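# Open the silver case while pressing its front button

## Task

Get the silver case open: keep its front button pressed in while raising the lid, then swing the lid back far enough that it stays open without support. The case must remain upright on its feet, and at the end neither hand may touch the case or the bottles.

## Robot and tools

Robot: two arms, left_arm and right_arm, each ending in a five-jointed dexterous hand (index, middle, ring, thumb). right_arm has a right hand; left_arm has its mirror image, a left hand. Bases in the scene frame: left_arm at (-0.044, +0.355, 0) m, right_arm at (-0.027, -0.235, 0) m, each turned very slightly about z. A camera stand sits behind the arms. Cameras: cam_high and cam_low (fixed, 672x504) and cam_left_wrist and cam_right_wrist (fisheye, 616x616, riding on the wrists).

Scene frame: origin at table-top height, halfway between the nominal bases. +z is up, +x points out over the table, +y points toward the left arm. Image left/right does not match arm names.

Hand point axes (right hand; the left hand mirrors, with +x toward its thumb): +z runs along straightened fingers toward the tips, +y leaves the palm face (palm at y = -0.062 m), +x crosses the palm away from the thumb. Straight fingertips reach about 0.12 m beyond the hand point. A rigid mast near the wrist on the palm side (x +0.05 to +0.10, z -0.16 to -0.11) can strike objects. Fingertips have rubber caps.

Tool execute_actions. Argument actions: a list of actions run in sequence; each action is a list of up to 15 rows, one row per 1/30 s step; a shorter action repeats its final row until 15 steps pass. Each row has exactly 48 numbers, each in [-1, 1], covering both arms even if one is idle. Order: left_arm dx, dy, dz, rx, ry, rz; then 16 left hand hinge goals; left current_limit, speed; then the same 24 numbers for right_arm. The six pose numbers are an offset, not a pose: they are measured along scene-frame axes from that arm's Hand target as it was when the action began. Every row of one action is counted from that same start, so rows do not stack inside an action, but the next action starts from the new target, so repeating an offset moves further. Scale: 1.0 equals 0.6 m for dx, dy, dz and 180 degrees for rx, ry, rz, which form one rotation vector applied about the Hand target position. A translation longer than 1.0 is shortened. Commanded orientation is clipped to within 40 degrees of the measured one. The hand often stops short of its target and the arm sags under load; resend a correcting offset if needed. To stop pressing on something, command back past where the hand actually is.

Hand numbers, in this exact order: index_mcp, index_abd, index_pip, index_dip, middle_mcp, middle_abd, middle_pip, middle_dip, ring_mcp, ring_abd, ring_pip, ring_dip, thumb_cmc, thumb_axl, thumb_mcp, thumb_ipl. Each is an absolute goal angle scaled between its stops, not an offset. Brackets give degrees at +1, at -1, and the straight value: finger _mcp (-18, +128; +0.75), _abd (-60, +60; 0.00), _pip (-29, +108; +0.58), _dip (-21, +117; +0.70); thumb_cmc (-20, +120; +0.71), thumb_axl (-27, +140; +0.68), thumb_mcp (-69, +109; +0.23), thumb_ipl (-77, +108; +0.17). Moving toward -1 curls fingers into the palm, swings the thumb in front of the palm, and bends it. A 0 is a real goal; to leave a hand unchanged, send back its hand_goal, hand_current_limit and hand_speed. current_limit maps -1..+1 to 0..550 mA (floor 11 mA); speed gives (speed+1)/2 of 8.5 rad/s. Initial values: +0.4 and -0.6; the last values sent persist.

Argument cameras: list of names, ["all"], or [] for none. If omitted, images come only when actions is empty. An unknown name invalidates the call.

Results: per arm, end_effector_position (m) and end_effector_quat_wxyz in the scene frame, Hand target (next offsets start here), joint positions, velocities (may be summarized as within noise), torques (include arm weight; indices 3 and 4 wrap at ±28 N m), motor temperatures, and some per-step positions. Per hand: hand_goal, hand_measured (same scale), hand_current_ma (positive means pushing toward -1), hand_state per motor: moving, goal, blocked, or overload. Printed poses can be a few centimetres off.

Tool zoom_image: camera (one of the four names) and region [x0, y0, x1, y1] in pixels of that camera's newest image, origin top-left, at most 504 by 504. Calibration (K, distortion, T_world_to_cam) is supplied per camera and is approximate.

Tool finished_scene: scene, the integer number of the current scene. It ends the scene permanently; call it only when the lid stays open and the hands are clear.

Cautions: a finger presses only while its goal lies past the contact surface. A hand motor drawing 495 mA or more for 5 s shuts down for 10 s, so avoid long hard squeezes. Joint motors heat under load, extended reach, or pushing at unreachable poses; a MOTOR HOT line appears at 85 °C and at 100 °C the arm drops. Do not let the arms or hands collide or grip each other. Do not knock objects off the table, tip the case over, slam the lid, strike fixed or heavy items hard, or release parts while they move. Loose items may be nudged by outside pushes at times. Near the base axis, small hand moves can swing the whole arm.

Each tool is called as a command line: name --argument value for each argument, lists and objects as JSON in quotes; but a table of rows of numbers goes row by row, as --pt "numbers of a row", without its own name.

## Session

execute_actions --actions '[]'

zoom_image --camera "cam_high" --region '[170, 90, 500, 400]'

zoom_image --camera "cam_low" --region '[120, 180, 420, 310]'

Scene clock: 0.00 s.
left_arm: end_effector_position=(+0.3473, -0.0005, +0.3646) hand_goal=(+0.754, +0.000, +0.576, +0.696, +0.754, +0.000, +0.576, +0.696, +0.754, +0.000, +0.576, +0.696, +0.714, +0.678, +0.226, +0.168) hand_measured=(+0.754, +0.000, +0.576, +0.696, +0.754, +0.000, +0.576, +0.696, +0.754, +0.000, +0.576, +0.696, +0.714, +0.678, +0.226, +0.168) hand_current_ma=(+0, +0, +0, +0, +0, +0, +0, +0, +0, +0, +0, +0, +0, +0, +0, +0) hand_state=(goal, goal, goal, goal, goal, goal, goal, goal, goal, goal, goal, goal, goal, goal, goal, goal) hand_current_limit=0.40 hand_speed=-0.60 end_effector_quat_wxyz=(+0.690, +0.673, +0.026, -0.265) | right_arm: end_effector_position=(+0.2692, -0.4602, +0.2376) hand_goal=(+0.754, +0.000, +0.576, +0.696, +0.754, +0.000, +0.576, +0.696, +0.754, +0.000, +0.576, +0.696, +0.714, +0.678, +0.226, +0.168) hand_measured=(+0.754, +0.000, +0.576, +0.696, +0.754, +0.000, +0.576, +0.696, +0.754, +0.000, +0.576, +0.696, +0.714, +0.678, +0.226, +0.168) hand_current_ma=(+0, +0, +0, +0, +0, +0, +0, +0, +0, +0, +0, +0, +0, +0, +0, +0) hand_state=(goal, goal, goal, goal, goal, goal, goal, goal, goal, goal, goal, goal, goal, goal, goal, goal) hand_current_limit=0.40 hand_speed=-0.60 end_effector_quat_wxyz=(+0.001, +0.665, -0.017, +0.747)
Joint positions: left_arm=[-0.412 1.632 0.829 1.554 1.436 -1.151] | right_arm=[-0.775 0.75 0.173 0.744 -0.798 1.716]
Joint velocities: within noise
Joint torques (N m): no reading
Motor temperatures (°C): left_arm=[30 28 28 27 28 26] | right_arm=[28 32 34 27 28 29]
Heat: left arm: hottest waist 30 °C; right arm: hottest elbow 34 °C.
Hand target: left_arm +0.3503, +0.0007, +0.3761; +0.696, +0.672, +0.015, -0.253 | right_arm +0.2729, -0.4626, +0.2553; +0.009, +0.655, -0.006, +0.755
camera_calibration:
cam_left_wrist: T_world_to_cam=[[-0.912635, 0.323617, -0.249739, 0.37063], [0.407622, 0.674599, -0.615435, 0.0133391], [-0.0306921, -0.663467, -0.747576, 0.399869], [0, 0, 0, 1]] pos_world=[0.345085, 0.136359, 0.399703]
cam_right_wrist: T_world_to_cam=[[-0.00104558, -0.596181, -0.80285, -0.0617149], [-0.771978, 0.510812, -0.378314, 0.459928], [0.635649, 0.619386, -0.460772, 0.340484], [0, 0, 0, 1]] pos_world=[0.138562, -0.482621, 0.281335]

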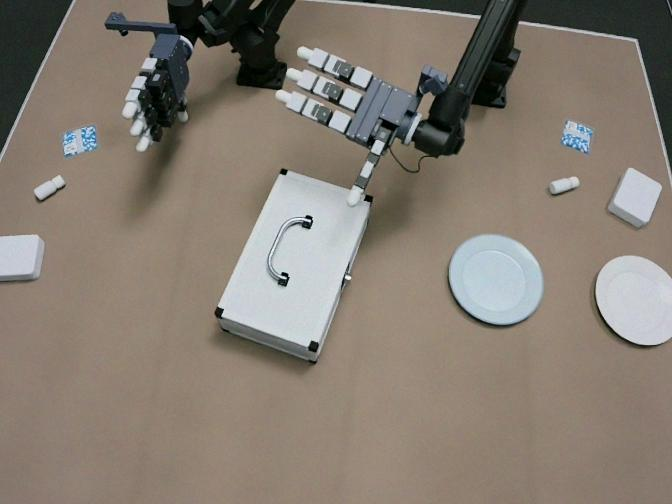

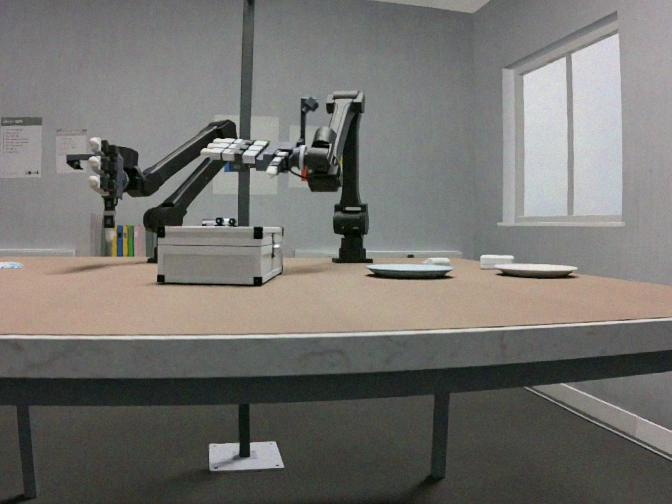

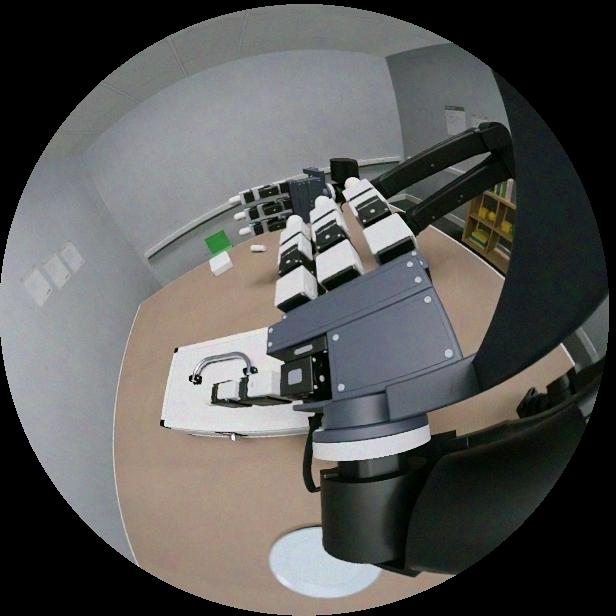

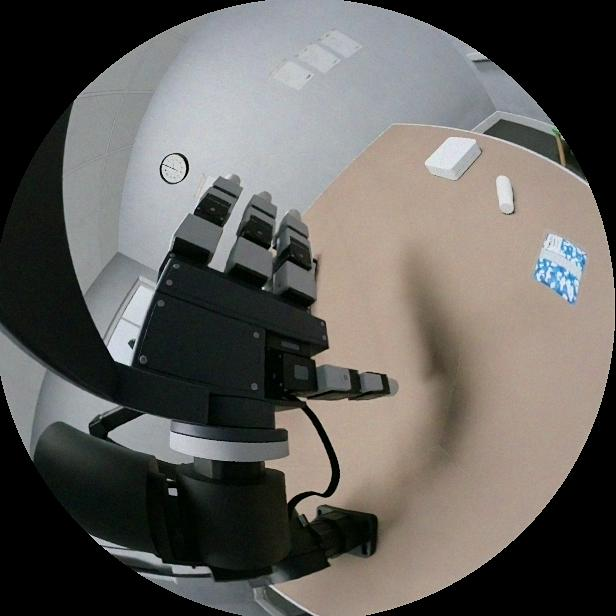

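Scaled by 1.527.

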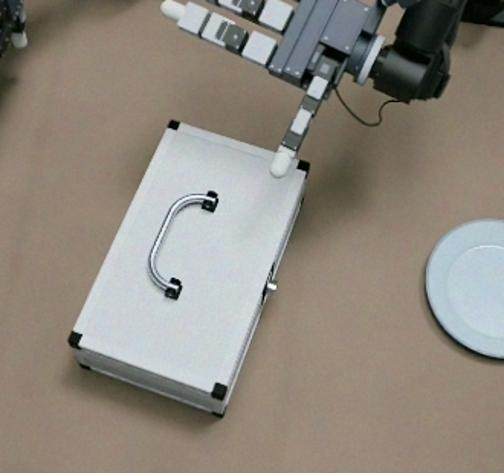

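Scaled by 1.680.

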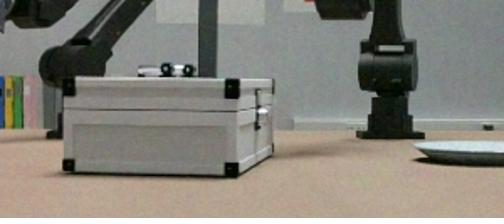

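execute_actions --actions '[[[0.119,0.055,0.019,0.009,0.012,0.0895,0.754,0,0.576,0.696,-0.068,0,-0.299,-0.174,-0.068,0,-0.299,-0.174,0.714,0.677,0.226,0.168,0.4,-0.6,0,0,0.05,0,0,0,0.233,0,-0.518,0.623,0.35,0,-0.7,0.5,0.137,0,-0.737,0.116,-0.514,0.677,0.056,0.168,0.4,-0.6]],[[0.119,0.055,0.019,0.009,0.012,0.0895,0.754,0,0.576,0.696,-0.068,0,-0.299,-0.174,-0.068,0,-0.299,-0.174,0.714,0.677,0.226,0.168,0.4,-0.6,0.03,0.05,0.06,0.067,0.120,0.078,0.233,0,-0.518,0.623,0.35,0,-0.7,0.5,0.137,0,-0.737,0.116,-0.514,0.677,0.056,0.168,0.4,-0.6]]]' --cameras '["cam_high"]'

Scene clock: 105.70 s.
left_arm: end_effector_position=(+0.4905, +0.0689, +0.3600) hand_goal=(+0.754, +0.000, +0.576, +0.696, -0.068, +0.000, -0.298, -0.174, -0.068, +0.000, -0.298, -0.174, +0.714, +0.678, +0.226, +0.168) hand_measured=(+0.766, +0.000, +0.578, +0.696, -0.062, +0.000, -0.296, -0.172, -0.062, +0.000, -0.296, -0.172, +0.722, +0.678, +0.226, +0.168) hand_current_ma=(+37, +1, +5, +0, +13, +0, +3, +4, +14, +0, +3, +5, +21, -1, -2, -1) hand_state=(goal, goal, goal, goal, goal, goal, goal, goal, goal, goal, goal, goal, goal, goal, goal, goal) hand_current_limit=0.40 hand_speed=-0.60 end_effector_quat_wxyz=(+0.706, +0.651, +0.262, -0.100) | right_arm: end_effector_position=(+0.2873, -0.4300, +0.2953) hand_goal=(+0.234, +0.000, -0.518, +0.624, +0.350, +0.000, -0.700, +0.500, +0.138, +0.000, -0.736, +0.116, -0.514, +0.678, +0.056, +0.168) hand_measured=(+0.234, +0.004, -0.514, +0.626, +0.350, +0.004, -0.696, +0.502, +0.138, +0.002, -0.732, +0.118, -0.496, +0.678, +0.058, +0.168) hand_current_ma=(+0, +0, +0, +0, +0, +0, +1, +0, +0, +0, +1, +0, +7, +0, +0, +0) hand_state=(goal, goal, goal, goal, goal, goal, goal, goal, goal, goal, goal, goal, goal, goal, goal, goal) hand_current_limit=0.40 hand_speed=-0.60 end_effector_quat_wxyz=(-0.164, +0.781, -0.021, +0.602)
Joint positions: left_arm=[-0.282 1.508 0.895 0.644 1.031 -0.551] | right_arm=[-0.784 0.665 0.648 -0.433 -1.034 1.47]
Joint torques (N m): left_arm=[0.09 -14.15 10.25 1.54 -0.03 0.37] | right_arm=[-0.79 -1.73 13.68 1.61 -0.15 -0.39]
Motor temperatures (°C): left_arm=[30 31 31 27 29 26] | right_arm=[28 31 43 28 27 29]
Heat: left arm: hottest shoulder 31 °C; right arm: hottest elbow 43 °C.
Hand target: left_arm +0.4931, +0.0667, +0.3989; +0.719, +0.650, +0.234, -0.074 | right_arm +0.2909, -0.4326, +0.3213; -0.150, +0.778, -0.003, +0.610
Off the commanded pose: left_arm 0.039 m, 5 deg | right_arm 0.026 m, 3 deg.
Step readings (end_effector_position of left_arm | right_arm):
0: (+0.3473, -0.0005, +0.3646) | (+0.2692, -0.4602, +0.2376)
1: (+0.3545, +0.0022, +0.3659) | (+0.2695, -0.4601, +0.2365)
2: (+0.3680, +0.0046, +0.3645) | (+0.2700, -0.4585, +0.2355)
4: (+0.4006, +0.0194, +0.3604) | (+0.2689, -0.4548, +0.2406)
8: (+0.4339, +0.0428, +0.3505) | (+0.2665, -0.4530, +0.2567)
15: (+0.4254, +0.0367, +0.3632) | (+0.2664, -0.4573, +0.2554)
16: (+0.4334, +0.0400, +0.3658) | (+0.2717, -0.4485, +0.2549)
17: (+0.4486, +0.0442, +0.3655) | (+0.2782, -0.4302, +0.2497)
19: (+0.4762, +0.0591, +0.3641) | (+0.2799, -0.4106, +0.2623)
23: (+0.4976, +0.0770, +0.3618) | (+0.2805, -0.4210, +0.3069)
30: (+0.4929, +0.0707, +0.3581) | (+0.2850, -0.4309, +0.3016)
Images, in order (width x height): cam_high 672x504.

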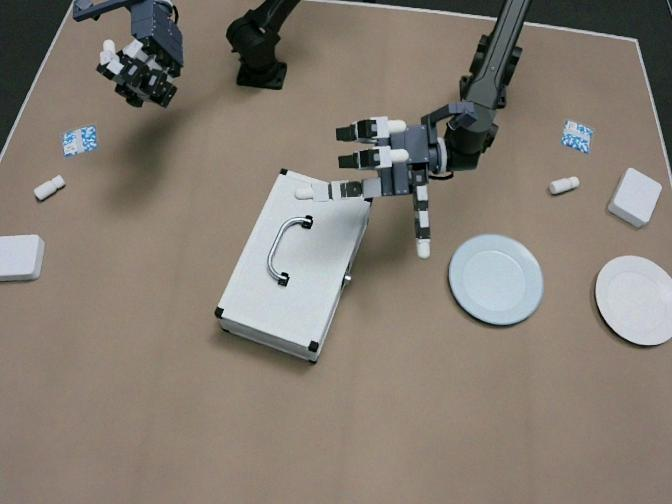

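execute_actions --actions '[[[0.039,0.03,-0.01,0.0715,-0.030,-0.004,0.754,0,0.576,0.696,-0.068,0,-0.299,-0.174,-0.068,0,-0.299,-0.174,0.714,0.677,0.226,0.168,0.4,-0.6,0.06,0.09,0.06,0.07,0.126,0.082,0.233,0,-0.518,0.623,0.35,0,-0.7,0.5,0.137,0,-0.737,0.116,-0.514,0.677,0.056,0.168,0.4,-0.6]],[[0.039,0.045,-0.02,0.0715,-0.030,-0.004,0.754,0,0.576,0.696,-0.068,0,-0.299,-0.174,-0.068,0,-0.299,-0.174,0.714,0.677,0.226,0.168,0.4,-0.6,0.05,0.07,0.0,0.0,0.0,0.0,0.233,0,-0.518,0.623,0.35,0,-0.7,0.5,0.137,0,-0.737,0.116,-0.514,0.677,0.056,0.168,0.4,-0.6]],[[0.03,0.12,-0.07,0.014,-0.019,-0.088,0.754,0,0.576,0.696,-0.068,0,-0.299,-0.174,-0.068,0,-0.299,-0.174,0.714,0.677,0.226,0.168,0.4,-0.6,0.07,0.1,0.0,0.0445,0.08,0.052,0.233,0,-0.518,0.623,0.35,0,-0.7,0.5,0.137,0,-0.737,0.116,-0.514,0.677,0.056,0.168,0.4,-0.6]]]' --cameras '["cam_high"]'

Scene clock: 115.13 s.
left_arm: end_effector_position=(+0.5498, +0.1823, +0.3179) hand_goal=(+0.754, +0.000, +0.576, +0.696, -0.068, +0.000, -0.298, -0.174, -0.068, +0.000, -0.298, -0.174, +0.714, +0.678, +0.226, +0.168) hand_measured=(+0.764, +0.000, +0.578, +0.696, -0.060, +0.000, -0.296, -0.172, -0.062, +0.000, -0.296, -0.172, +0.724, +0.678, +0.224, +0.168) hand_current_ma=(+27, -1, +5, +0, +19, +0, +2, +4, +17, +0, +2, +5, +24, -1, -4, +0) hand_state=(goal, goal, goal, goal, goal, goal, goal, goal, goal, goal, goal, goal, goal, goal, goal, goal) hand_current_limit=0.40 hand_speed=-0.60 end_effector_quat_wxyz=(+0.578, +0.811, +0.090, -0.009) | right_arm: end_effector_position=(+0.3955, -0.2757, +0.3316) hand_goal=(+0.234, +0.000, -0.518, +0.624, +0.350, +0.000, -0.700, +0.500, +0.138, +0.000, -0.736, +0.116, -0.514, +0.678, +0.056, +0.168) hand_measured=(+0.234, +0.004, -0.516, +0.626, +0.350, +0.002, -0.696, +0.502, +0.138, +0.002, -0.732, +0.118, -0.508, +0.678, +0.056, +0.168) hand_current_ma=(+0, +0, +0, +0, +0, +0, +0, +0, +0, +0, +0, +0, +1, +0, +0, +0) hand_state=(goal, goal, goal, goal, goal, goal, goal, goal, goal, goal, goal, goal, goal, goal, goal, goal) hand_current_limit=0.40 hand_speed=-0.60 end_effector_quat_wxyz=(-0.401, +0.878, -0.008, +0.260)
Joint positions: left_arm=[0.044 1.774 1.464 -1.071 1.225 1.242] | right_arm=[-0.25 1.221 1.365 -1.313 -0.941 1.489]
Joint torques (N m): left_arm=[0.67 -17.61 9.65 0.03 0.95 0.3] | right_arm=[-1.44 -9.76 12.94 0.57 -0.5 -0.03]
Heat: left arm: hottest elbow 32 °C; right arm: hottest elbow 44 °C.
Hand target: left_arm +0.5579, +0.1837, +0.3389; +0.560, +0.827, +0.039, -0.020 | right_arm +0.3989, -0.2766, +0.3573; -0.395, +0.875, +0.002, +0.280
Off the commanded pose: left_arm 0.023 m, 7 deg | right_arm 0.026 m, 3 deg.
Step readings (end_effector_position of left_arm | right_arm):
0: (+0.4905, +0.0689, +0.3600) | (+0.2867, -0.4310, +0.2953)
1: (+0.4891, +0.0675, +0.3594) | (+0.2860, -0.4266, +0.2969)
2: (+0.4881, +0.0657, +0.3576) | (+0.2852, -0.4134, +0.2932)
4: (+0.4990, +0.0731, +0.3561) | (+0.2978, -0.3863, +0.3087)
8: (+0.5183, +0.0927, +0.3570) | (+0.3254, -0.3662, +0.3477)
15: (+0.5167, +0.0899, +0.3474) | (+0.3215, -0.3723, +0.3352)
16: (+0.5161, +0.0896, +0.3463) | (+0.3229, -0.3734, +0.3347)
17: (+0.5165, +0.0894, +0.3444) | (+0.3289, -0.3741, +0.3358)
19: (+0.5246, +0.0989, +0.3441) | (+0.3462, -0.3566, +0.3407)
23: (+0.5360, +0.1200, +0.3529) | (+0.3593, -0.3275, +0.3453)
30: (+0.5328, +0.1191, +0.3647) | (+0.3575, -0.3344, +0.3453)
31: (+0.5259, +0.1192, +0.3681) | (+0.3566, -0.3319, +0.3468)
32: (+0.5145, +0.1221, +0.3769) | (+0.3555, -0.3225, +0.3458)
34: (+0.5259, +0.1475, +0.3673) | (+0.3725, -0.2945, +0.3533)
38: (+0.5595, +0.1988, +0.3167) | (+0.3995, -0.2649, +0.3445)
45: (+0.5576, +0.1966, +0.2885) | (+0.3956, -0.2744, +0.3316)
Images, in order (width x height): cam_high 672x504.

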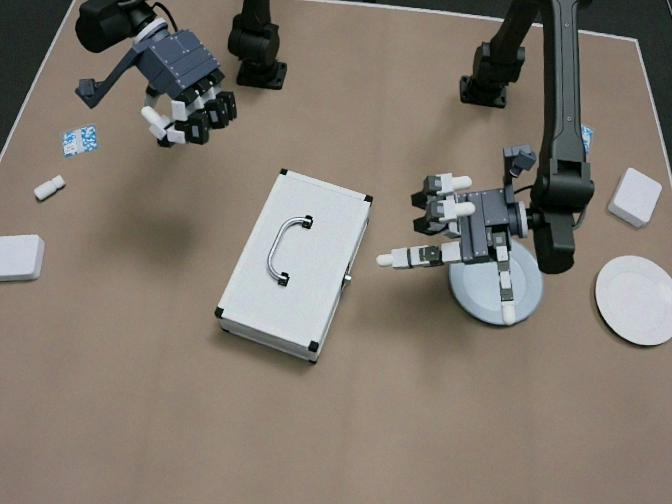

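execute_actions --actions '[[[0.014,0.005,-0.12,-0.0085,0.0485,-0.009,0.754,0,0.576,0.696,-0.068,0,-0.299,-0.174,-0.068,0,-0.299,-0.174,0.714,0.677,0.226,0.168,0.4,-0.6,0.08,0.12,-0.02,0.0435,0.0775,0.0505,0.233,0,-0.518,0.623,0.35,0,-0.7,0.5,0.137,0,-0.737,0.116,-0.514,0.677,0.056,0.168,0.4,-0.6]],[[0.014,0.005,-0.08,-0.0085,0.0485,-0.009,0.754,0,0.576,0.696,-0.068,0,-0.299,-0.174,-0.068,0,-0.299,-0.174,0.714,0.677,0.226,0.168,0.4,-0.6,0.08,0.12,-0.05,0.0435,0.0775,0.0505,0.233,0,-0.518,0.623,0.35,0,-0.7,0.5,0.137,0,-0.737,0.116,-0.514,0.677,0.056,0.168,0.4,-0.6]],[[0,0,0,0,0,0,0.754,0,0.576,0.696,-0.068,0,-0.299,-0.174,-0.068,0,-0.299,-0.174,0.714,0.677,0.226,0.168,0.4,-0.6,0.075,0.13,-0.1,0,0,0,0.233,0,-0.518,0.623,0.35,0,-0.7,0.5,0.137,0,-0.737,0.116,-0.514,0.677,0.056,0.168,0.4,-0.6]]]' --cameras '["cam_high","cam_low","cam_right_wrist"]'

zoom_image --camera "cam_high" --region '[320, 220, 440, 320]'

zoom_image --camera "cam_low" --region '[240, 200, 340, 290]'

zoom_image --camera "cam_right_wrist" --region '[280, 0, 560, 260]'

Scene clock: 132.60 s.
left_arm: end_effector_position=(+0.5660, +0.1832, +0.2020) hand_goal=(+0.754, +0.000, +0.576, +0.696, -0.068, +0.000, -0.298, -0.174, -0.068, +0.000, -0.298, -0.174, +0.714, +0.678, +0.226, +0.168) hand_measured=(+0.764, +0.000, +0.578, +0.696, -0.060, +0.000, -0.296, -0.172, -0.062, +0.000, -0.296, -0.172, +0.722, +0.678, +0.224, +0.168) hand_current_ma=(+26, +1, +5, +0, +19, +0, +2, +4, +17, +0, +2, +5, +21, -1, -4, +0) hand_state=(goal, goal, goal, goal, goal, goal, goal, goal, goal, goal, goal, goal, goal, goal, goal, goal) hand_current_limit=0.40 hand_speed=-0.60 end_effector_quat_wxyz=(+0.564, +0.799, +0.116, -0.173) | right_arm: end_effector_position=(+0.5288, -0.0599, +0.2413) hand_goal=(+0.234, +0.000, -0.518, +0.624, +0.350, +0.000, -0.700, +0.500, +0.138, +0.000, -0.736, +0.116, -0.514, +0.678, +0.056, +0.168) hand_measured=(+0.230, +0.002, -0.516, +0.626, +0.346, +0.002, -0.696, +0.502, +0.136, +0.002, -0.732, +0.118, -0.514, +0.678, +0.056, +0.168) hand_current_ma=(-1, +0, +0, +0, -1, +0, +0, +0, +0, +0, +0, +0, +0, +0, +0, +0) hand_state=(goal, goal, goal, goal, goal, goal, goal, goal, goal, goal, goal, goal, goal, goal, goal, goal) hand_current_limit=0.40 hand_speed=-0.60 end_effector_quat_wxyz=(-0.536, +0.844, -0.005, -0.022)
Joint positions: left_arm=[0.053 2.114 1.667 -1.66 1.21 1.694] | right_arm=[0.15 1.871 1.851 -1.428 -1.128 1.752]
Joint torques (N m): left_arm=[1.14 -20.19 8.75 -1.51 0.89 0.35] | right_arm=[-0.97 -18.73 11.88 0.9 -0.6 0.21]
Heat: left arm: hottest elbow 33 °C; right arm: hottest elbow 43 °C.
Hand target: left_arm +0.5747, +0.1897, +0.2189; +0.569, +0.800, +0.099, -0.162 | right_arm +0.5399, -0.0546, +0.2553; -0.537, +0.844, +0.006, -0.005
Off the commanded pose: left_arm 0.020 m, 2 deg | right_arm 0.019 m, 2 deg.
joint sent to its limit (left arm) — joint 4 (wrist pitch), lower limit. The joint targets are off in position, not in orientation.
Step readings (end_effector_position of left_arm | right_arm):
0: (+0.5498, +0.1823, +0.3179) | (+0.3955, -0.2757, +0.3316)
1: (+0.5484, +0.1819, +0.3159) | (+0.3962, -0.2711, +0.3329)
2: (+0.5482, +0.1816, +0.3143) | (+0.3970, -0.2613, +0.3363)
4: (+0.5512, +0.1809, +0.2992) | (+0.4178, -0.2317, +0.3476)
8: (+0.5579, +0.1805, +0.2543) | (+0.4431, -0.1912, +0.3379)
15: (+0.5564, +0.1800, +0.2277) | (+0.4408, -0.1993, +0.3204)
16: (+0.5568, +0.1808, +0.2298) | (+0.4413, -0.1956, +0.3239)
17: (+0.5585, +0.1808, +0.2336) | (+0.4443, -0.1888, +0.3308)
19: (+0.5635, +0.1817, +0.2338) | (+0.4660, -0.1664, +0.3395)
23: (+0.5663, +0.1834, +0.2155) | (+0.4892, -0.1288, +0.3143)
30: (+0.5672, +0.1852, +0.2019) | (+0.4904, -0.1224, +0.2907)
31: (+0.5671, +0.1852, +0.2019) | (+0.4936, -0.1226, +0.2910)
32: (+0.5668, +0.1851, +0.2018) | (+0.5021, -0.1184, +0.2902)
34: (+0.5664, +0.1842, +0.2018) | (+0.5202, -0.1020, +0.2839)
38: (+0.5661, +0.1833, +0.2019) | (+0.5245, -0.0590, +0.2598)
45: (+0.5663, +0.1842, +0.2019) | (+0.5231, -0.0402, +0.2412)
camera_calibration:
cam_right_wrist: T_world_to_cam=[[-0.800243, -0.345061, -0.490453, 0.542393], [-0.255172, -0.544188, 0.799216, -0.163402], [-0.542677, 0.764717, 0.347433, 0.366], [0, 0, 0, 1]] pos_world=[0.59097, -0.181649, 0.269451]
Images, in order (width x height): cam_high 672x504, cam_low 672x504, cam_right_wrist 616x616.

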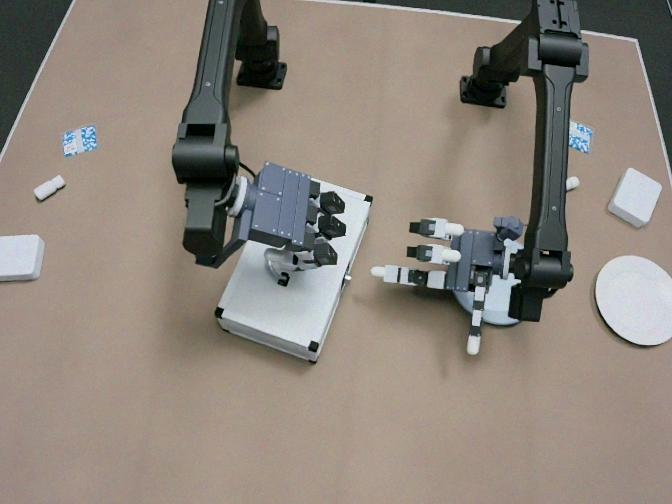

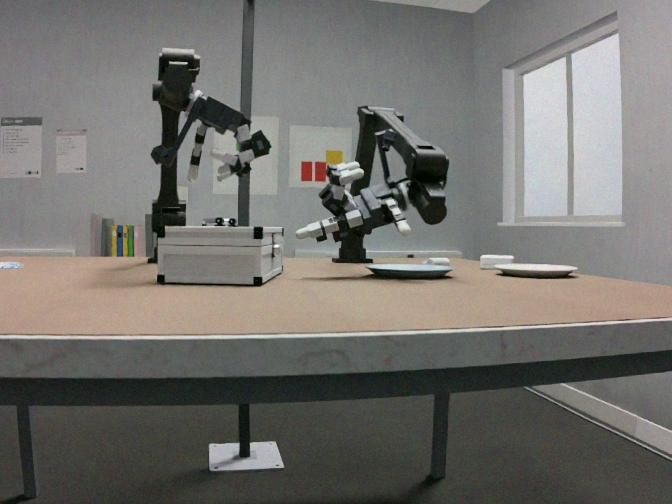

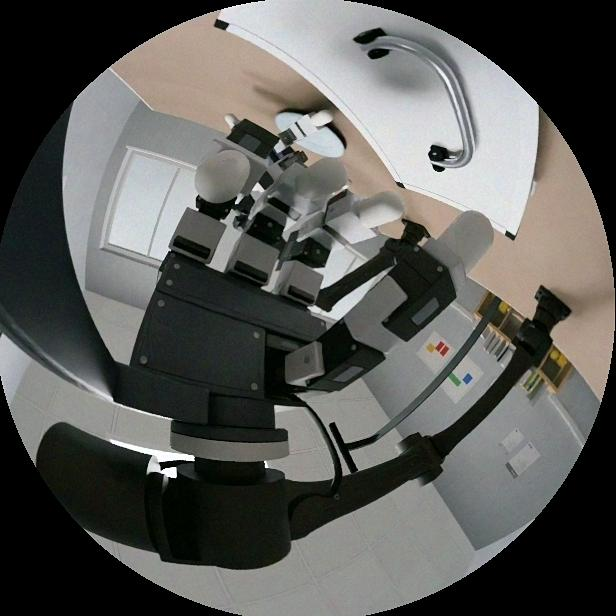

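Scaled by 4.200.

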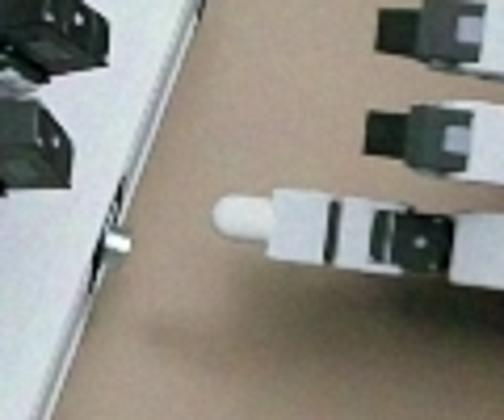

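Scaled by 5.040.

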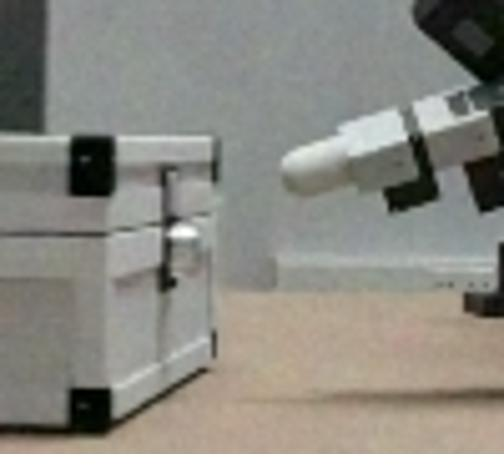

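Scaled by 1.800 from the camera's 616x616 image, which has a finer 880x880 frame.

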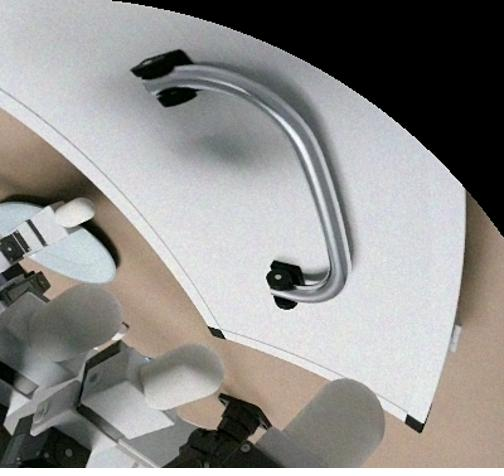

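execute_actions --actions '[[[0.022,-0.033,-0.07,0,0,0,0.754,0,0.576,0.696,-0.068,0,-0.299,-0.174,-0.068,0,-0.299,-0.174,0.714,0.677,0.226,0.168,0.4,-0.6,-0.005,0.001,-0.1,0,0,0,0.233,0,-0.518,0.623,0.35,0,-0.7,0.5,0.137,0,-0.737,0.116,-0.514,0.677,0.056,0.168,0.4,-0.6]],[[0,0,0,0,0,0,0.754,0,0.576,0.696,-0.068,0,-0.299,-0.174,-0.068,0,-0.299,-0.174,0.714,0.677,0.226,0.168,0.4,-0.6,-0.004,0,-0.05,0,0,0,0.233,0,-0.518,0.623,0.35,0,-0.7,0.5,0.137,0,-0.737,0.116,-0.514,0.677,0.056,0.168,0.4,-0.6]]]' --cameras '["cam_high","cam_low","cam_right_wrist"]'

zoom_image --camera "cam_high" --region '[320, 220, 440, 320]'

zoom_image --camera "cam_low" --region '[160, 170, 340, 290]'

zoom_image --camera "cam_right_wrist" --region '[280, 0, 560, 260]'

Scene clock: 168.23 s.
left_arm: end_effector_position=(+0.5741, +0.1696, +0.1622) hand_goal=(+0.754, +0.000, +0.576, +0.696, -0.068, +0.000, -0.298, -0.174, -0.068, +0.000, -0.298, -0.174, +0.714, +0.678, +0.226, +0.168) hand_measured=(+0.764, +0.000, +0.578, +0.696, -0.060, +0.000, -0.296, -0.172, -0.062, +0.000, -0.296, -0.172, +0.722, +0.678, +0.224, +0.168) hand_current_ma=(+26, +1, +5, +0, +19, +0, +2, +4, +17, +0, +2, +5, +20, -1, -4, +0) hand_state=(goal, goal, goal, goal, goal, goal, goal, goal, goal, goal, goal, goal, goal, goal, goal, goal) hand_current_limit=0.40 hand_speed=-0.60 end_effector_quat_wxyz=(+0.564, +0.798, +0.110, -0.182) | right_arm: end_effector_position=(+0.5315, -0.0597, +0.1732) hand_goal=(+0.234, +0.000, -0.518, +0.624, +0.350, +0.000, -0.700, +0.500, +0.138, +0.000, -0.736, +0.116, -0.514, +0.678, +0.056, +0.168) hand_measured=(+0.230, +0.002, -0.516, +0.626, +0.346, +0.002, -0.696, +0.502, +0.136, +0.002, -0.732, +0.118, -0.514, +0.678, +0.056, +0.168) hand_current_ma=(+0, +0, +0, +0, -1, +0, +0, +0, +0, +0, +0, +0, +0, +0, +0, +0) hand_state=(goal, goal, goal, goal, goal, goal, goal, goal, goal, goal, goal, goal, goal, goal, goal, goal) hand_current_limit=0.40 hand_speed=-0.60 end_effector_quat_wxyz=(-0.537, +0.843, +0.007, +0.000)
Joint positions: left_arm=[0.03 2.194 1.688 -1.609 1.216 1.694] | right_arm=[0.15 1.867 1.666 -1.192 -1.127 1.759]
Joint torques (N m): left_arm=[0.67 -20.37 8.68 -0.03 1.23 0.02] | right_arm=[-0.56 -17.79 8.84 1.03 -0.62 0.2]
Motor temperatures (°C): left_arm=[29 31 35 27 29 26] | right_arm=[28 37 45 28 28 29]
Heat: left arm: hottest elbow 35 °C; right arm: hottest elbow 45 °C.
Hand target: left_arm +0.5879, +0.1699, +0.1769; +0.569, +0.800, +0.099, -0.162 | right_arm +0.5345, -0.0540, +0.1653; -0.537, +0.844, +0.006, -0.005
Off the commanded pose: left_arm 0.020 m, 3 deg | right_arm 0.010 m, 1 deg.
Step readings (end_effector_position of left_arm | right_arm):
0: (+0.5660, +0.1832, +0.2020) | (+0.5288, -0.0599, +0.2413)
1: (+0.5664, +0.1833, +0.2013) | (+0.5293, -0.0595, +0.2372)
2: (+0.5684, +0.1825, +0.1996) | (+0.5322, -0.0593, +0.2323)
4: (+0.5731, +0.1818, +0.1931) | (+0.5325, -0.0593, +0.2176)
8: (+0.5750, +0.1762, +0.1726) | (+0.5309, -0.0599, +0.1980)
15: (+0.5737, +0.1696, +0.1617) | (+0.5331, -0.0596, +0.1966)
16: (+0.5738, +0.1686, +0.1622) | (+0.5332, -0.0595, +0.1938)
17: (+0.5741, +0.1696, +0.1622) | (+0.5345, -0.0595, +0.1907)
19: (+0.5741, +0.1696, +0.1622) | (+0.5341, -0.0595, +0.1835)
23: (+0.5741, +0.1696, +0.1622) | (+0.5298, -0.0590, +0.1732)
30: (+0.5741, +0.1696, +0.1622) | (+0.5310, -0.0598, +0.1726)
camera_calibration:
cam_right_wrist: T_world_to_cam=[[-0.775945, -0.34106, -0.530649, 0.505448], [-0.295917, -0.546113, 0.783705, -0.0840432], [-0.557084, 0.76514, 0.322828, 0.402975], [0, 0, 0, 1]] pos_world=[0.591821, -0.181841, 0.203989]
Images, in order (width x height): cam_high 672x504, cam_low 672x504, cam_right_wrist 616x616.

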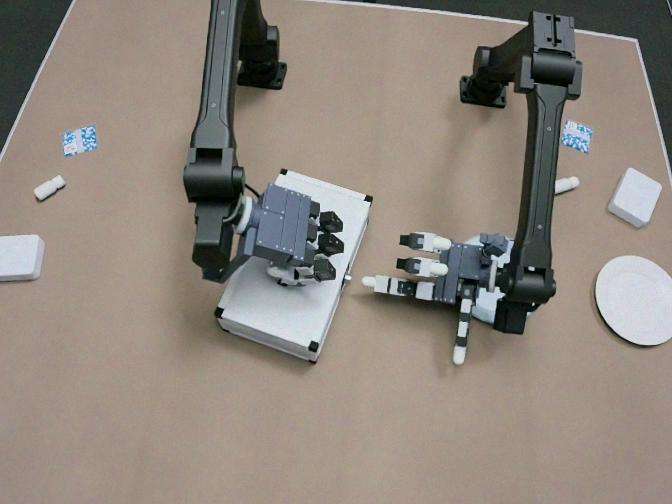

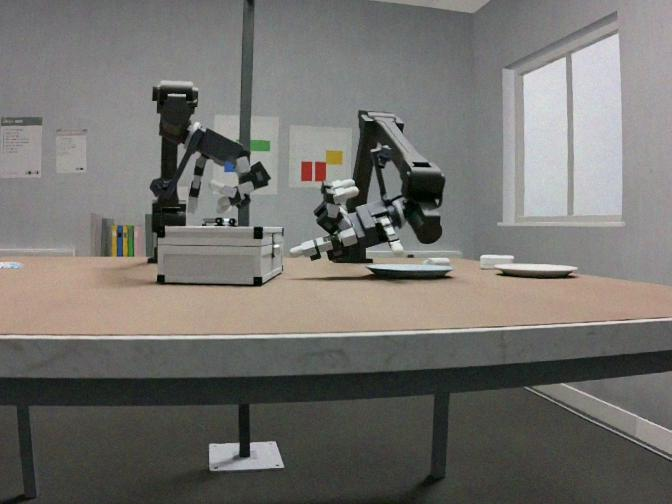

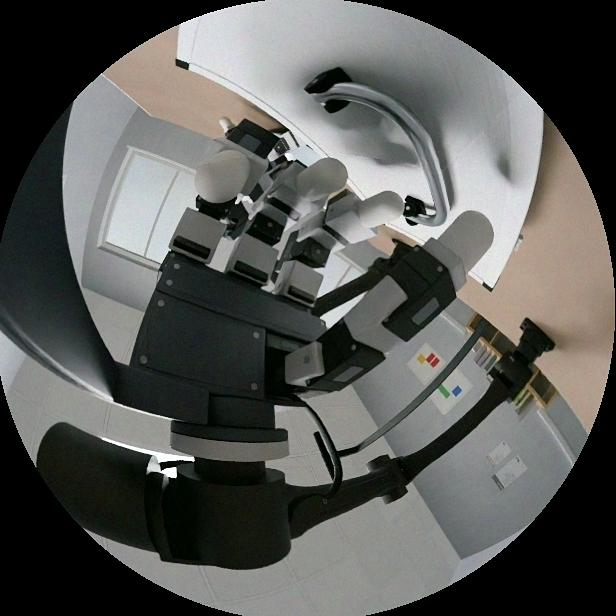

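Scaled by 4.200.

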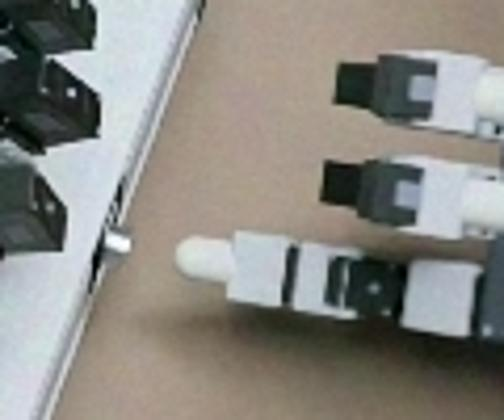

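Scaled by 2.800.

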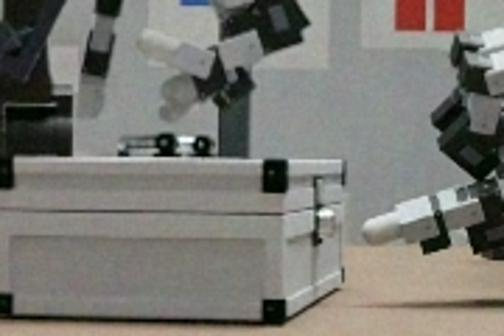

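Scaled by 1.800 from the camera's 616x616 image, which has a finer 880x880 frame.

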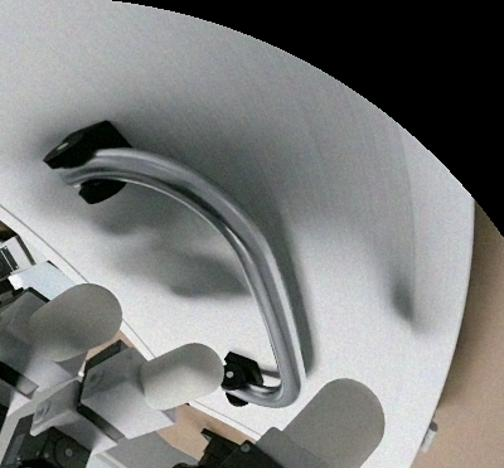

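execute_actions --actions '[[[-0.02,-0.037,0.005,0,0,0,0.754,0,0.576,0.696,-0.068,0,-0.299,-0.174,-0.068,0,-0.299,-0.174,0.714,0.677,0.226,0.168,0.8,-0.6,0,0.007,-0.062,0,0,0,0.233,0,-0.518,0.623,0.35,0,-0.7,0.5,0.137,0,-0.737,0.116,-0.514,0.677,0.056,0.168,0.4,-0.6]]]' --cameras '["cam_high","cam_low","cam_right_wrist"]'

zoom_image --camera "cam_high" --region '[320, 220, 440, 320]'

zoom_image --camera "cam_low" --region '[180, 180, 320, 280]'

zoom_image --camera "cam_right_wrist" --region '[280, 0, 560, 260]'

Scene clock: 180.37 s.
left_arm: end_effector_position=(+0.5751, +0.1466, +0.1660) hand_goal=(+0.754, +0.000, +0.576, +0.696, -0.068, +0.000, -0.298, -0.174, -0.068, +0.000, -0.298, -0.174, +0.714, +0.678, +0.226, +0.168) hand_measured=(+0.768, +0.002, +0.580, +0.696, -0.060, +0.000, -0.296, -0.172, -0.062, +0.000, -0.296, -0.172, +0.722, +0.678, +0.224, +0.168) hand_current_ma=(+39, +3, +9, +0, +19, +0, +2, +4, +17, +0, +2, +5, +21, -1, -4, +0) hand_state=(goal, goal, goal, goal, goal, goal, goal, goal, goal, goal, goal, goal, goal, goal, goal, goal) hand_current_limit=0.80 hand_speed=-0.60 end_effector_quat_wxyz=(+0.565, +0.801, +0.099, -0.171) | right_arm: end_effector_position=(+0.5317, -0.0566, +0.1429) hand_goal=(+0.234, +0.000, -0.518, +0.624, +0.350, +0.000, -0.700, +0.500, +0.138, +0.000, -0.736, +0.116, -0.514, +0.678, +0.056, +0.168) hand_measured=(+0.228, +0.000, -0.518, +0.624, +0.346, +0.002, -0.696, +0.502, +0.136, +0.002, -0.732, +0.118, -0.518, +0.678, +0.062, +0.170) hand_current_ma=(-1, +0, +0, +0, -1, +0, +0, +0, +0, +0, +0, +0, +0, +0, +2, +0) hand_state=(goal, goal, goal, goal, goal, goal, goal, goal, goal, goal, goal, goal, goal, goal, goal, goal) hand_current_limit=0.40 hand_speed=-0.60 end_effector_quat_wxyz=(-0.538, +0.843, +0.004, +0.002)
Joint positions: left_arm=[-0.009 2.172 1.671 -1.499 1.23 1.605] | right_arm=[0.155 1.88 1.603 -1.089 -1.127 1.788]
Joint torques (N m): left_arm=[0.32 -23.18 5.27 0.16 1.36 -0.09] | right_arm=[-0.32 -16.73 8.32 1.17 -0.56 0.1]
Heat: left arm: hottest elbow 34 °C; right arm: hottest elbow 44 °C.
Hand target: left_arm +0.5759, +0.1477, +0.1799; +0.569, +0.800, +0.099, -0.162 | right_arm +0.5345, -0.0498, +0.1281; -0.537, +0.844, +0.006, -0.005
Off the commanded pose: left_arm 0.014 m, 1 deg | right_arm 0.017 m, 1 deg.
Step readings (end_effector_position of left_arm | right_arm):
0: (+0.5741, +0.1696, +0.1622) | (+0.5315, -0.0597, +0.1732)
1: (+0.5749, +0.1688, +0.1628) | (+0.5308, -0.0588, +0.1708)
2: (+0.5761, +0.1680, +0.1623) | (+0.5336, -0.0586, +0.1661)
4: (+0.5772, +0.1644, +0.1627) | (+0.5349, -0.0584, +0.1569)
8: (+0.5751, +0.1522, +0.1633) | (+0.5309, -0.0568, +0.1428)
15: (+0.5758, +0.1504, +0.1663) | (+0.5317, -0.0566, +0.1429)
camera_calibration:
cam_right_wrist: T_world_to_cam=[[-0.778784, -0.333763, -0.531128, 0.49271], [-0.299783, -0.545728, 0.782503, -0.0562502], [-0.551022, 0.768624, 0.324948, 0.407195], [0, 0, 0, 1]] pos_world=[0.591226, -0.179229, 0.173391]
Images, in order (width x height): cam_high 672x504, cam_low 672x504, cam_right_wrist 616x616.

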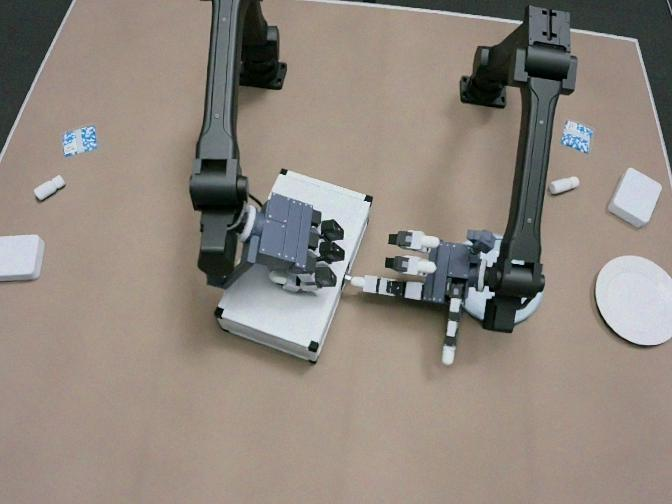

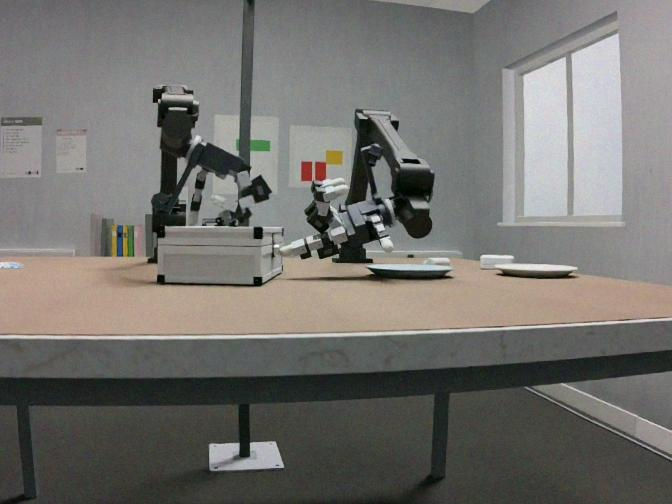

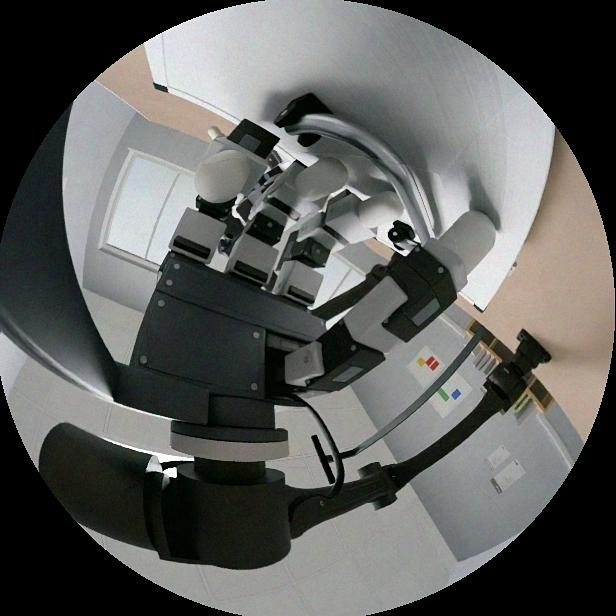

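Scaled by 4.200.

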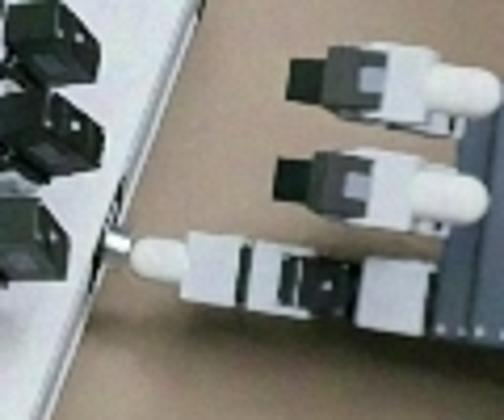

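Scaled by 3.600.

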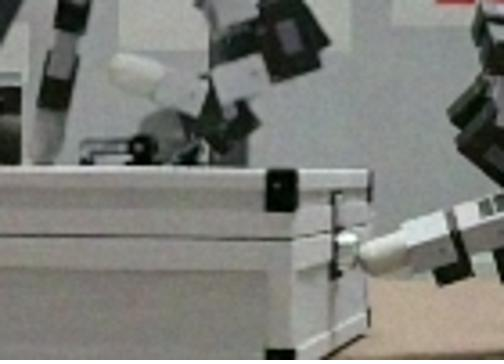

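Scaled by 1.800 from the camera's 616x616 image, which has a finer 880x880 frame.

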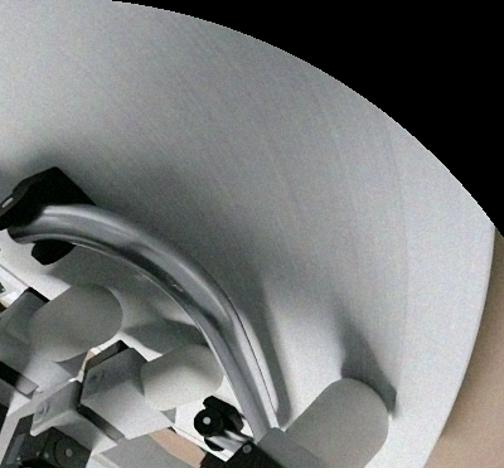

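execute_actions --actions '[[[-0.02,-0.045,-0.004,0,0,0,0.754,0,0.576,0.696,-0.068,0,-0.299,-0.174,-0.068,0,-0.299,-0.174,0.714,0.677,0.226,0.168,0.8,-0.6,0,0,0,0,0,0,-0.1,0,-0.45,0.623,0.35,0,-0.7,0.5,0.137,0,-0.737,0.116,-0.514,0.677,-0.225,0.168,0.5,-0.65]],[[-0.016,-0.053,-0.009,0,0,0,0.754,0,0.576,0.696,-0.068,0,-0.299,-0.174,-0.068,0,-0.299,-0.174,0.714,0.677,0.226,0.168,0.8,-0.6,0.004,0.011,0.058,0,0,0,-0.1,0,-0.45,0.623,0.35,0,-0.7,0.5,0.137,0,-0.737,0.116,-0.514,0.677,-0.225,0.168,0.5,-0.65]],[[0,0,0,0,0,0,0.754,0,0.576,0.696,-0.068,0,-0.299,-0.174,-0.068,0,-0.299,-0.174,0.714,0.677,0.226,0.168,0.8,-0.6,0.006,0.017,0.028,0,0,0,-0.1,0,-0.45,0.623,0.35,0,-0.7,0.5,0.137,0,-0.737,0.116,-0.514,0.677,-0.225,0.168,0.5,-0.65]],[[0,0,0,0,0,0,0.754,0,0.576,0.696,-0.068,0,-0.299,-0.174,-0.068,0,-0.299,-0.174,0.714,0.677,0.226,0.168,0.8,-0.6,0.007,0.018,0.02,0,0,0,-0.1,0,-0.45,0.623,0.35,0,-0.7,0.5,0.137,0,-0.737,0.116,-0.514,0.677,-0.225,0.168,0.5,-0.65]]]' --cameras '["cam_high","cam_low","cam_right_wrist"]'

zoom_image --camera "cam_low" --region '[160, 150, 320, 290]'

zoom_image --camera "cam_high" --region '[320, 220, 440, 320]'

Scene clock: 195.03 s.
left_arm: end_effector_position=(+0.5715, +0.1371, +0.1716) hand_goal=(+0.754, +0.000, +0.576, +0.696, -0.068, +0.000, -0.298, -0.174, -0.068, +0.000, -0.298, -0.174, +0.714, +0.678, +0.226, +0.168) hand_measured=(+0.794, -0.024, +0.598, +0.704, -0.060, +0.000, -0.296, -0.172, -0.062, +0.000, -0.296, -0.172, +0.722, +0.678, +0.224, +0.168) hand_current_ma=(+141, -60, +65, +20, +19, +0, +2, +4, +18, +0, +2, +5, +22, -1, -4, +0) hand_state=(blocked, blocked, blocked, goal, goal, goal, goal, goal, goal, goal, goal, goal, goal, goal, goal, goal) hand_current_limit=0.80 hand_speed=-0.60 end_effector_quat_wxyz=(+0.570, +0.799, +0.128, -0.142) | right_arm: end_effector_position=(+0.5375, -0.0428, +0.1760) hand_goal=(-0.100, +0.000, -0.450, +0.624, +0.350, +0.000, -0.700, +0.500, +0.138, +0.000, -0.736, +0.116, -0.514, +0.678, -0.224, +0.168) hand_measured=(+0.028, -0.010, -0.412, +0.646, +0.346, +0.002, -0.696, +0.502, +0.136, +0.002, -0.732, +0.118, -0.500, +0.680, -0.080, +0.214) hand_current_ma=(+307, -2, +28, +10, -1, +0, +0, +0, +0, +0, +0, +0, +5, +0, +413, +72) hand_state=(blocked, goal, blocked, blocked, goal, goal, goal, goal, goal, goal, goal, goal, goal, goal, blocked, blocked) hand_current_limit=0.50 hand_speed=-0.65 end_effector_quat_wxyz=(-0.532, +0.847, -0.012, -0.008)
Joint positions: left_arm=[-0.03 2.064 1.515 -1.143 1.255 1.294] | right_arm=[0.179 1.879 1.69 -1.135 -1.107 1.875]
Joint torques (N m): left_arm=[-5.48 -20.54 5.23 0.96 1.44 -0.06] | right_arm=[0.91 -18.37 12.71 0.35 -0.91 0.17]
Heat: left arm: hottest shoulder 35 °C; right arm: hottest elbow 43 °C.
Hand target: left_arm +0.5543, +0.0889, +0.1721; +0.569, +0.800, +0.099, -0.162 | right_arm +0.5447, -0.0222, +0.1917; -0.537, +0.844, +0.006, -0.005
Off the commanded pose: left_arm 0.051 m, 4 deg | right_arm 0.027 m, 2 deg.
Step readings (end_effector_position of left_arm | right_arm):
0: (+0.5751, +0.1466, +0.1660) | (+0.5317, -0.0566, +0.1429)
1: (+0.5754, +0.1468, +0.1664) | (+0.5317, -0.0566, +0.1429)
2: (+0.5736, +0.1452, +0.1654) | (+0.5316, -0.0565, +0.1430)
4: (+0.5706, +0.1455, +0.1645) | (+0.5315, -0.0568, +0.1437)
8: (+0.5707, +0.1458, +0.1684) | (+0.5315, -0.0558, +0.1443)
15: (+0.5719, +0.1452, +0.1690) | (+0.5316, -0.0556, +0.1445)
16: (+0.5714, +0.1435, +0.1681) | (+0.5317, -0.0556, +0.1456)
17: (+0.5707, +0.1428, +0.1676) | (+0.5318, -0.0549, +0.1471)
19: (+0.5678, +0.1385, +0.1667) | (+0.5310, -0.0548, +0.1465)
23: (+0.5683, +0.1372, +0.1718) | (+0.5309, -0.0550, +0.1469)
30: (+0.5699, +0.1368, +0.1726) | (+0.5309, -0.0550, +0.1469)
31: (+0.5702, +0.1368, +0.1725) | (+0.5312, -0.0550, +0.1486)
32: (+0.5706, +0.1369, +0.1725) | (+0.5317, -0.0544, +0.1497)
34: (+0.5708, +0.1369, +0.1726) | (+0.5320, -0.0538, +0.1538)
38: (+0.5710, +0.1370, +0.1719) | (+0.5331, -0.0525, +0.1593)
45: (+0.5714, +0.1371, +0.1717) | (+0.5331, -0.0525, +0.1599)
46: (+0.5714, +0.1371, +0.1717) | (+0.5335, -0.0517, +0.1601)
47: (+0.5714, +0.1371, +0.1717) | (+0.5337, -0.0511, +0.1610)
49: (+0.5714, +0.1371, +0.1717) | (+0.5349, -0.0491, +0.1655)
53: (+0.5715, +0.1371, +0.1716) | (+0.5371, -0.0448, +0.1735)
60: (+0.5715, +0.1371, +0.1716) | (+0.5375, -0.0428, +0.1760)
camera_calibration:
cam_right_wrist: T_world_to_cam=[[-0.802144, -0.327705, -0.499174, 0.526456], [-0.281966, -0.529016, 0.800398, -0.0848943], [-0.526365, 0.782785, 0.331946, 0.375114], [0, 0, 0, 1]] pos_world=[0.595803, -0.166022, 0.206225]
Images, in order (width x height): cam_high 672x504, cam_low 672x504, cam_right_wrist 616x616.

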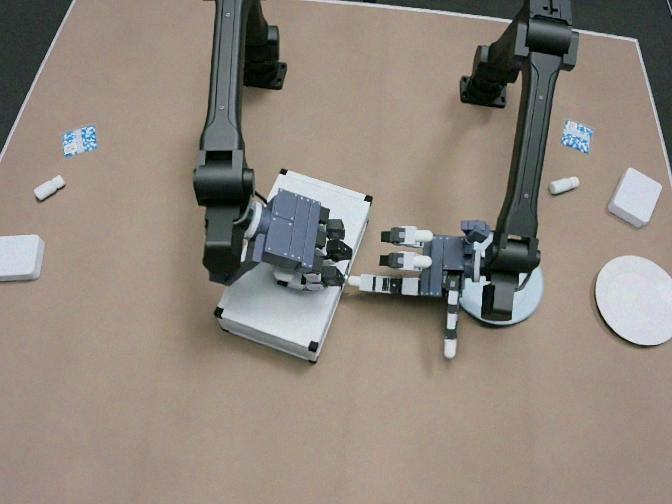

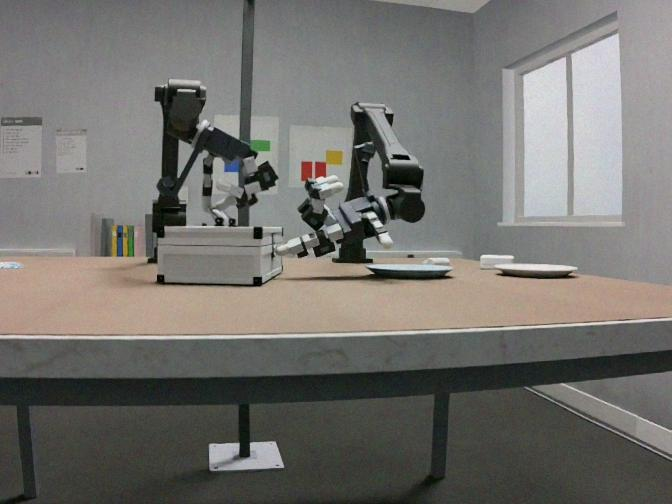

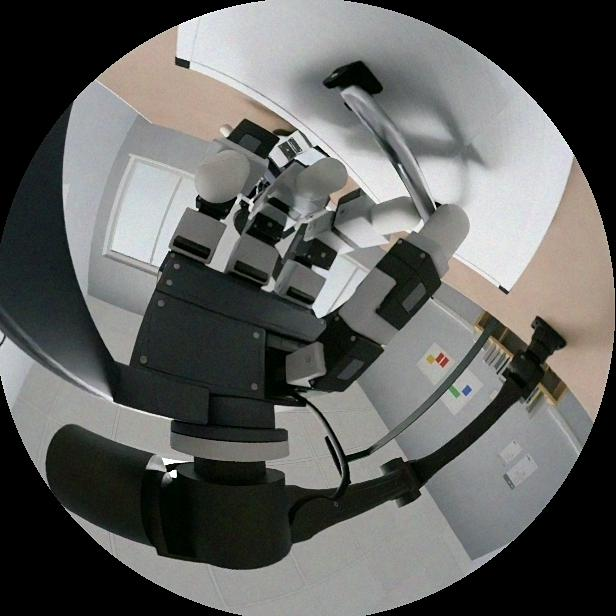

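Scaled by 3.150.

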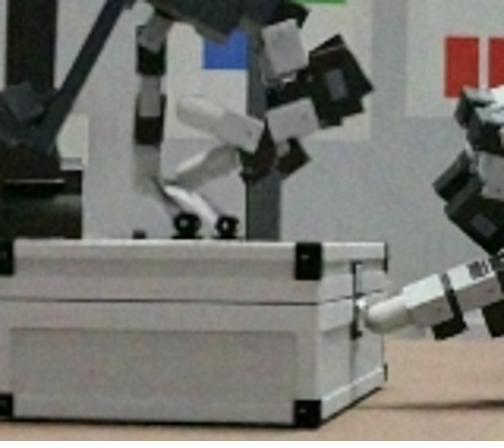

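Scaled by 4.200.

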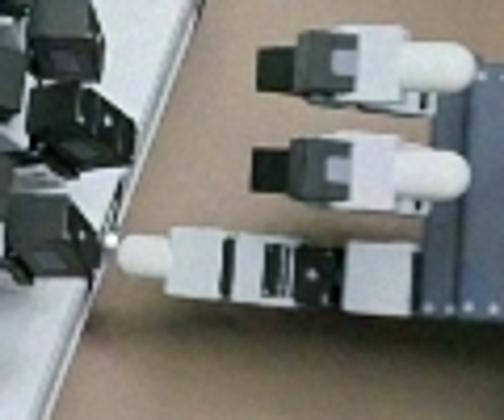

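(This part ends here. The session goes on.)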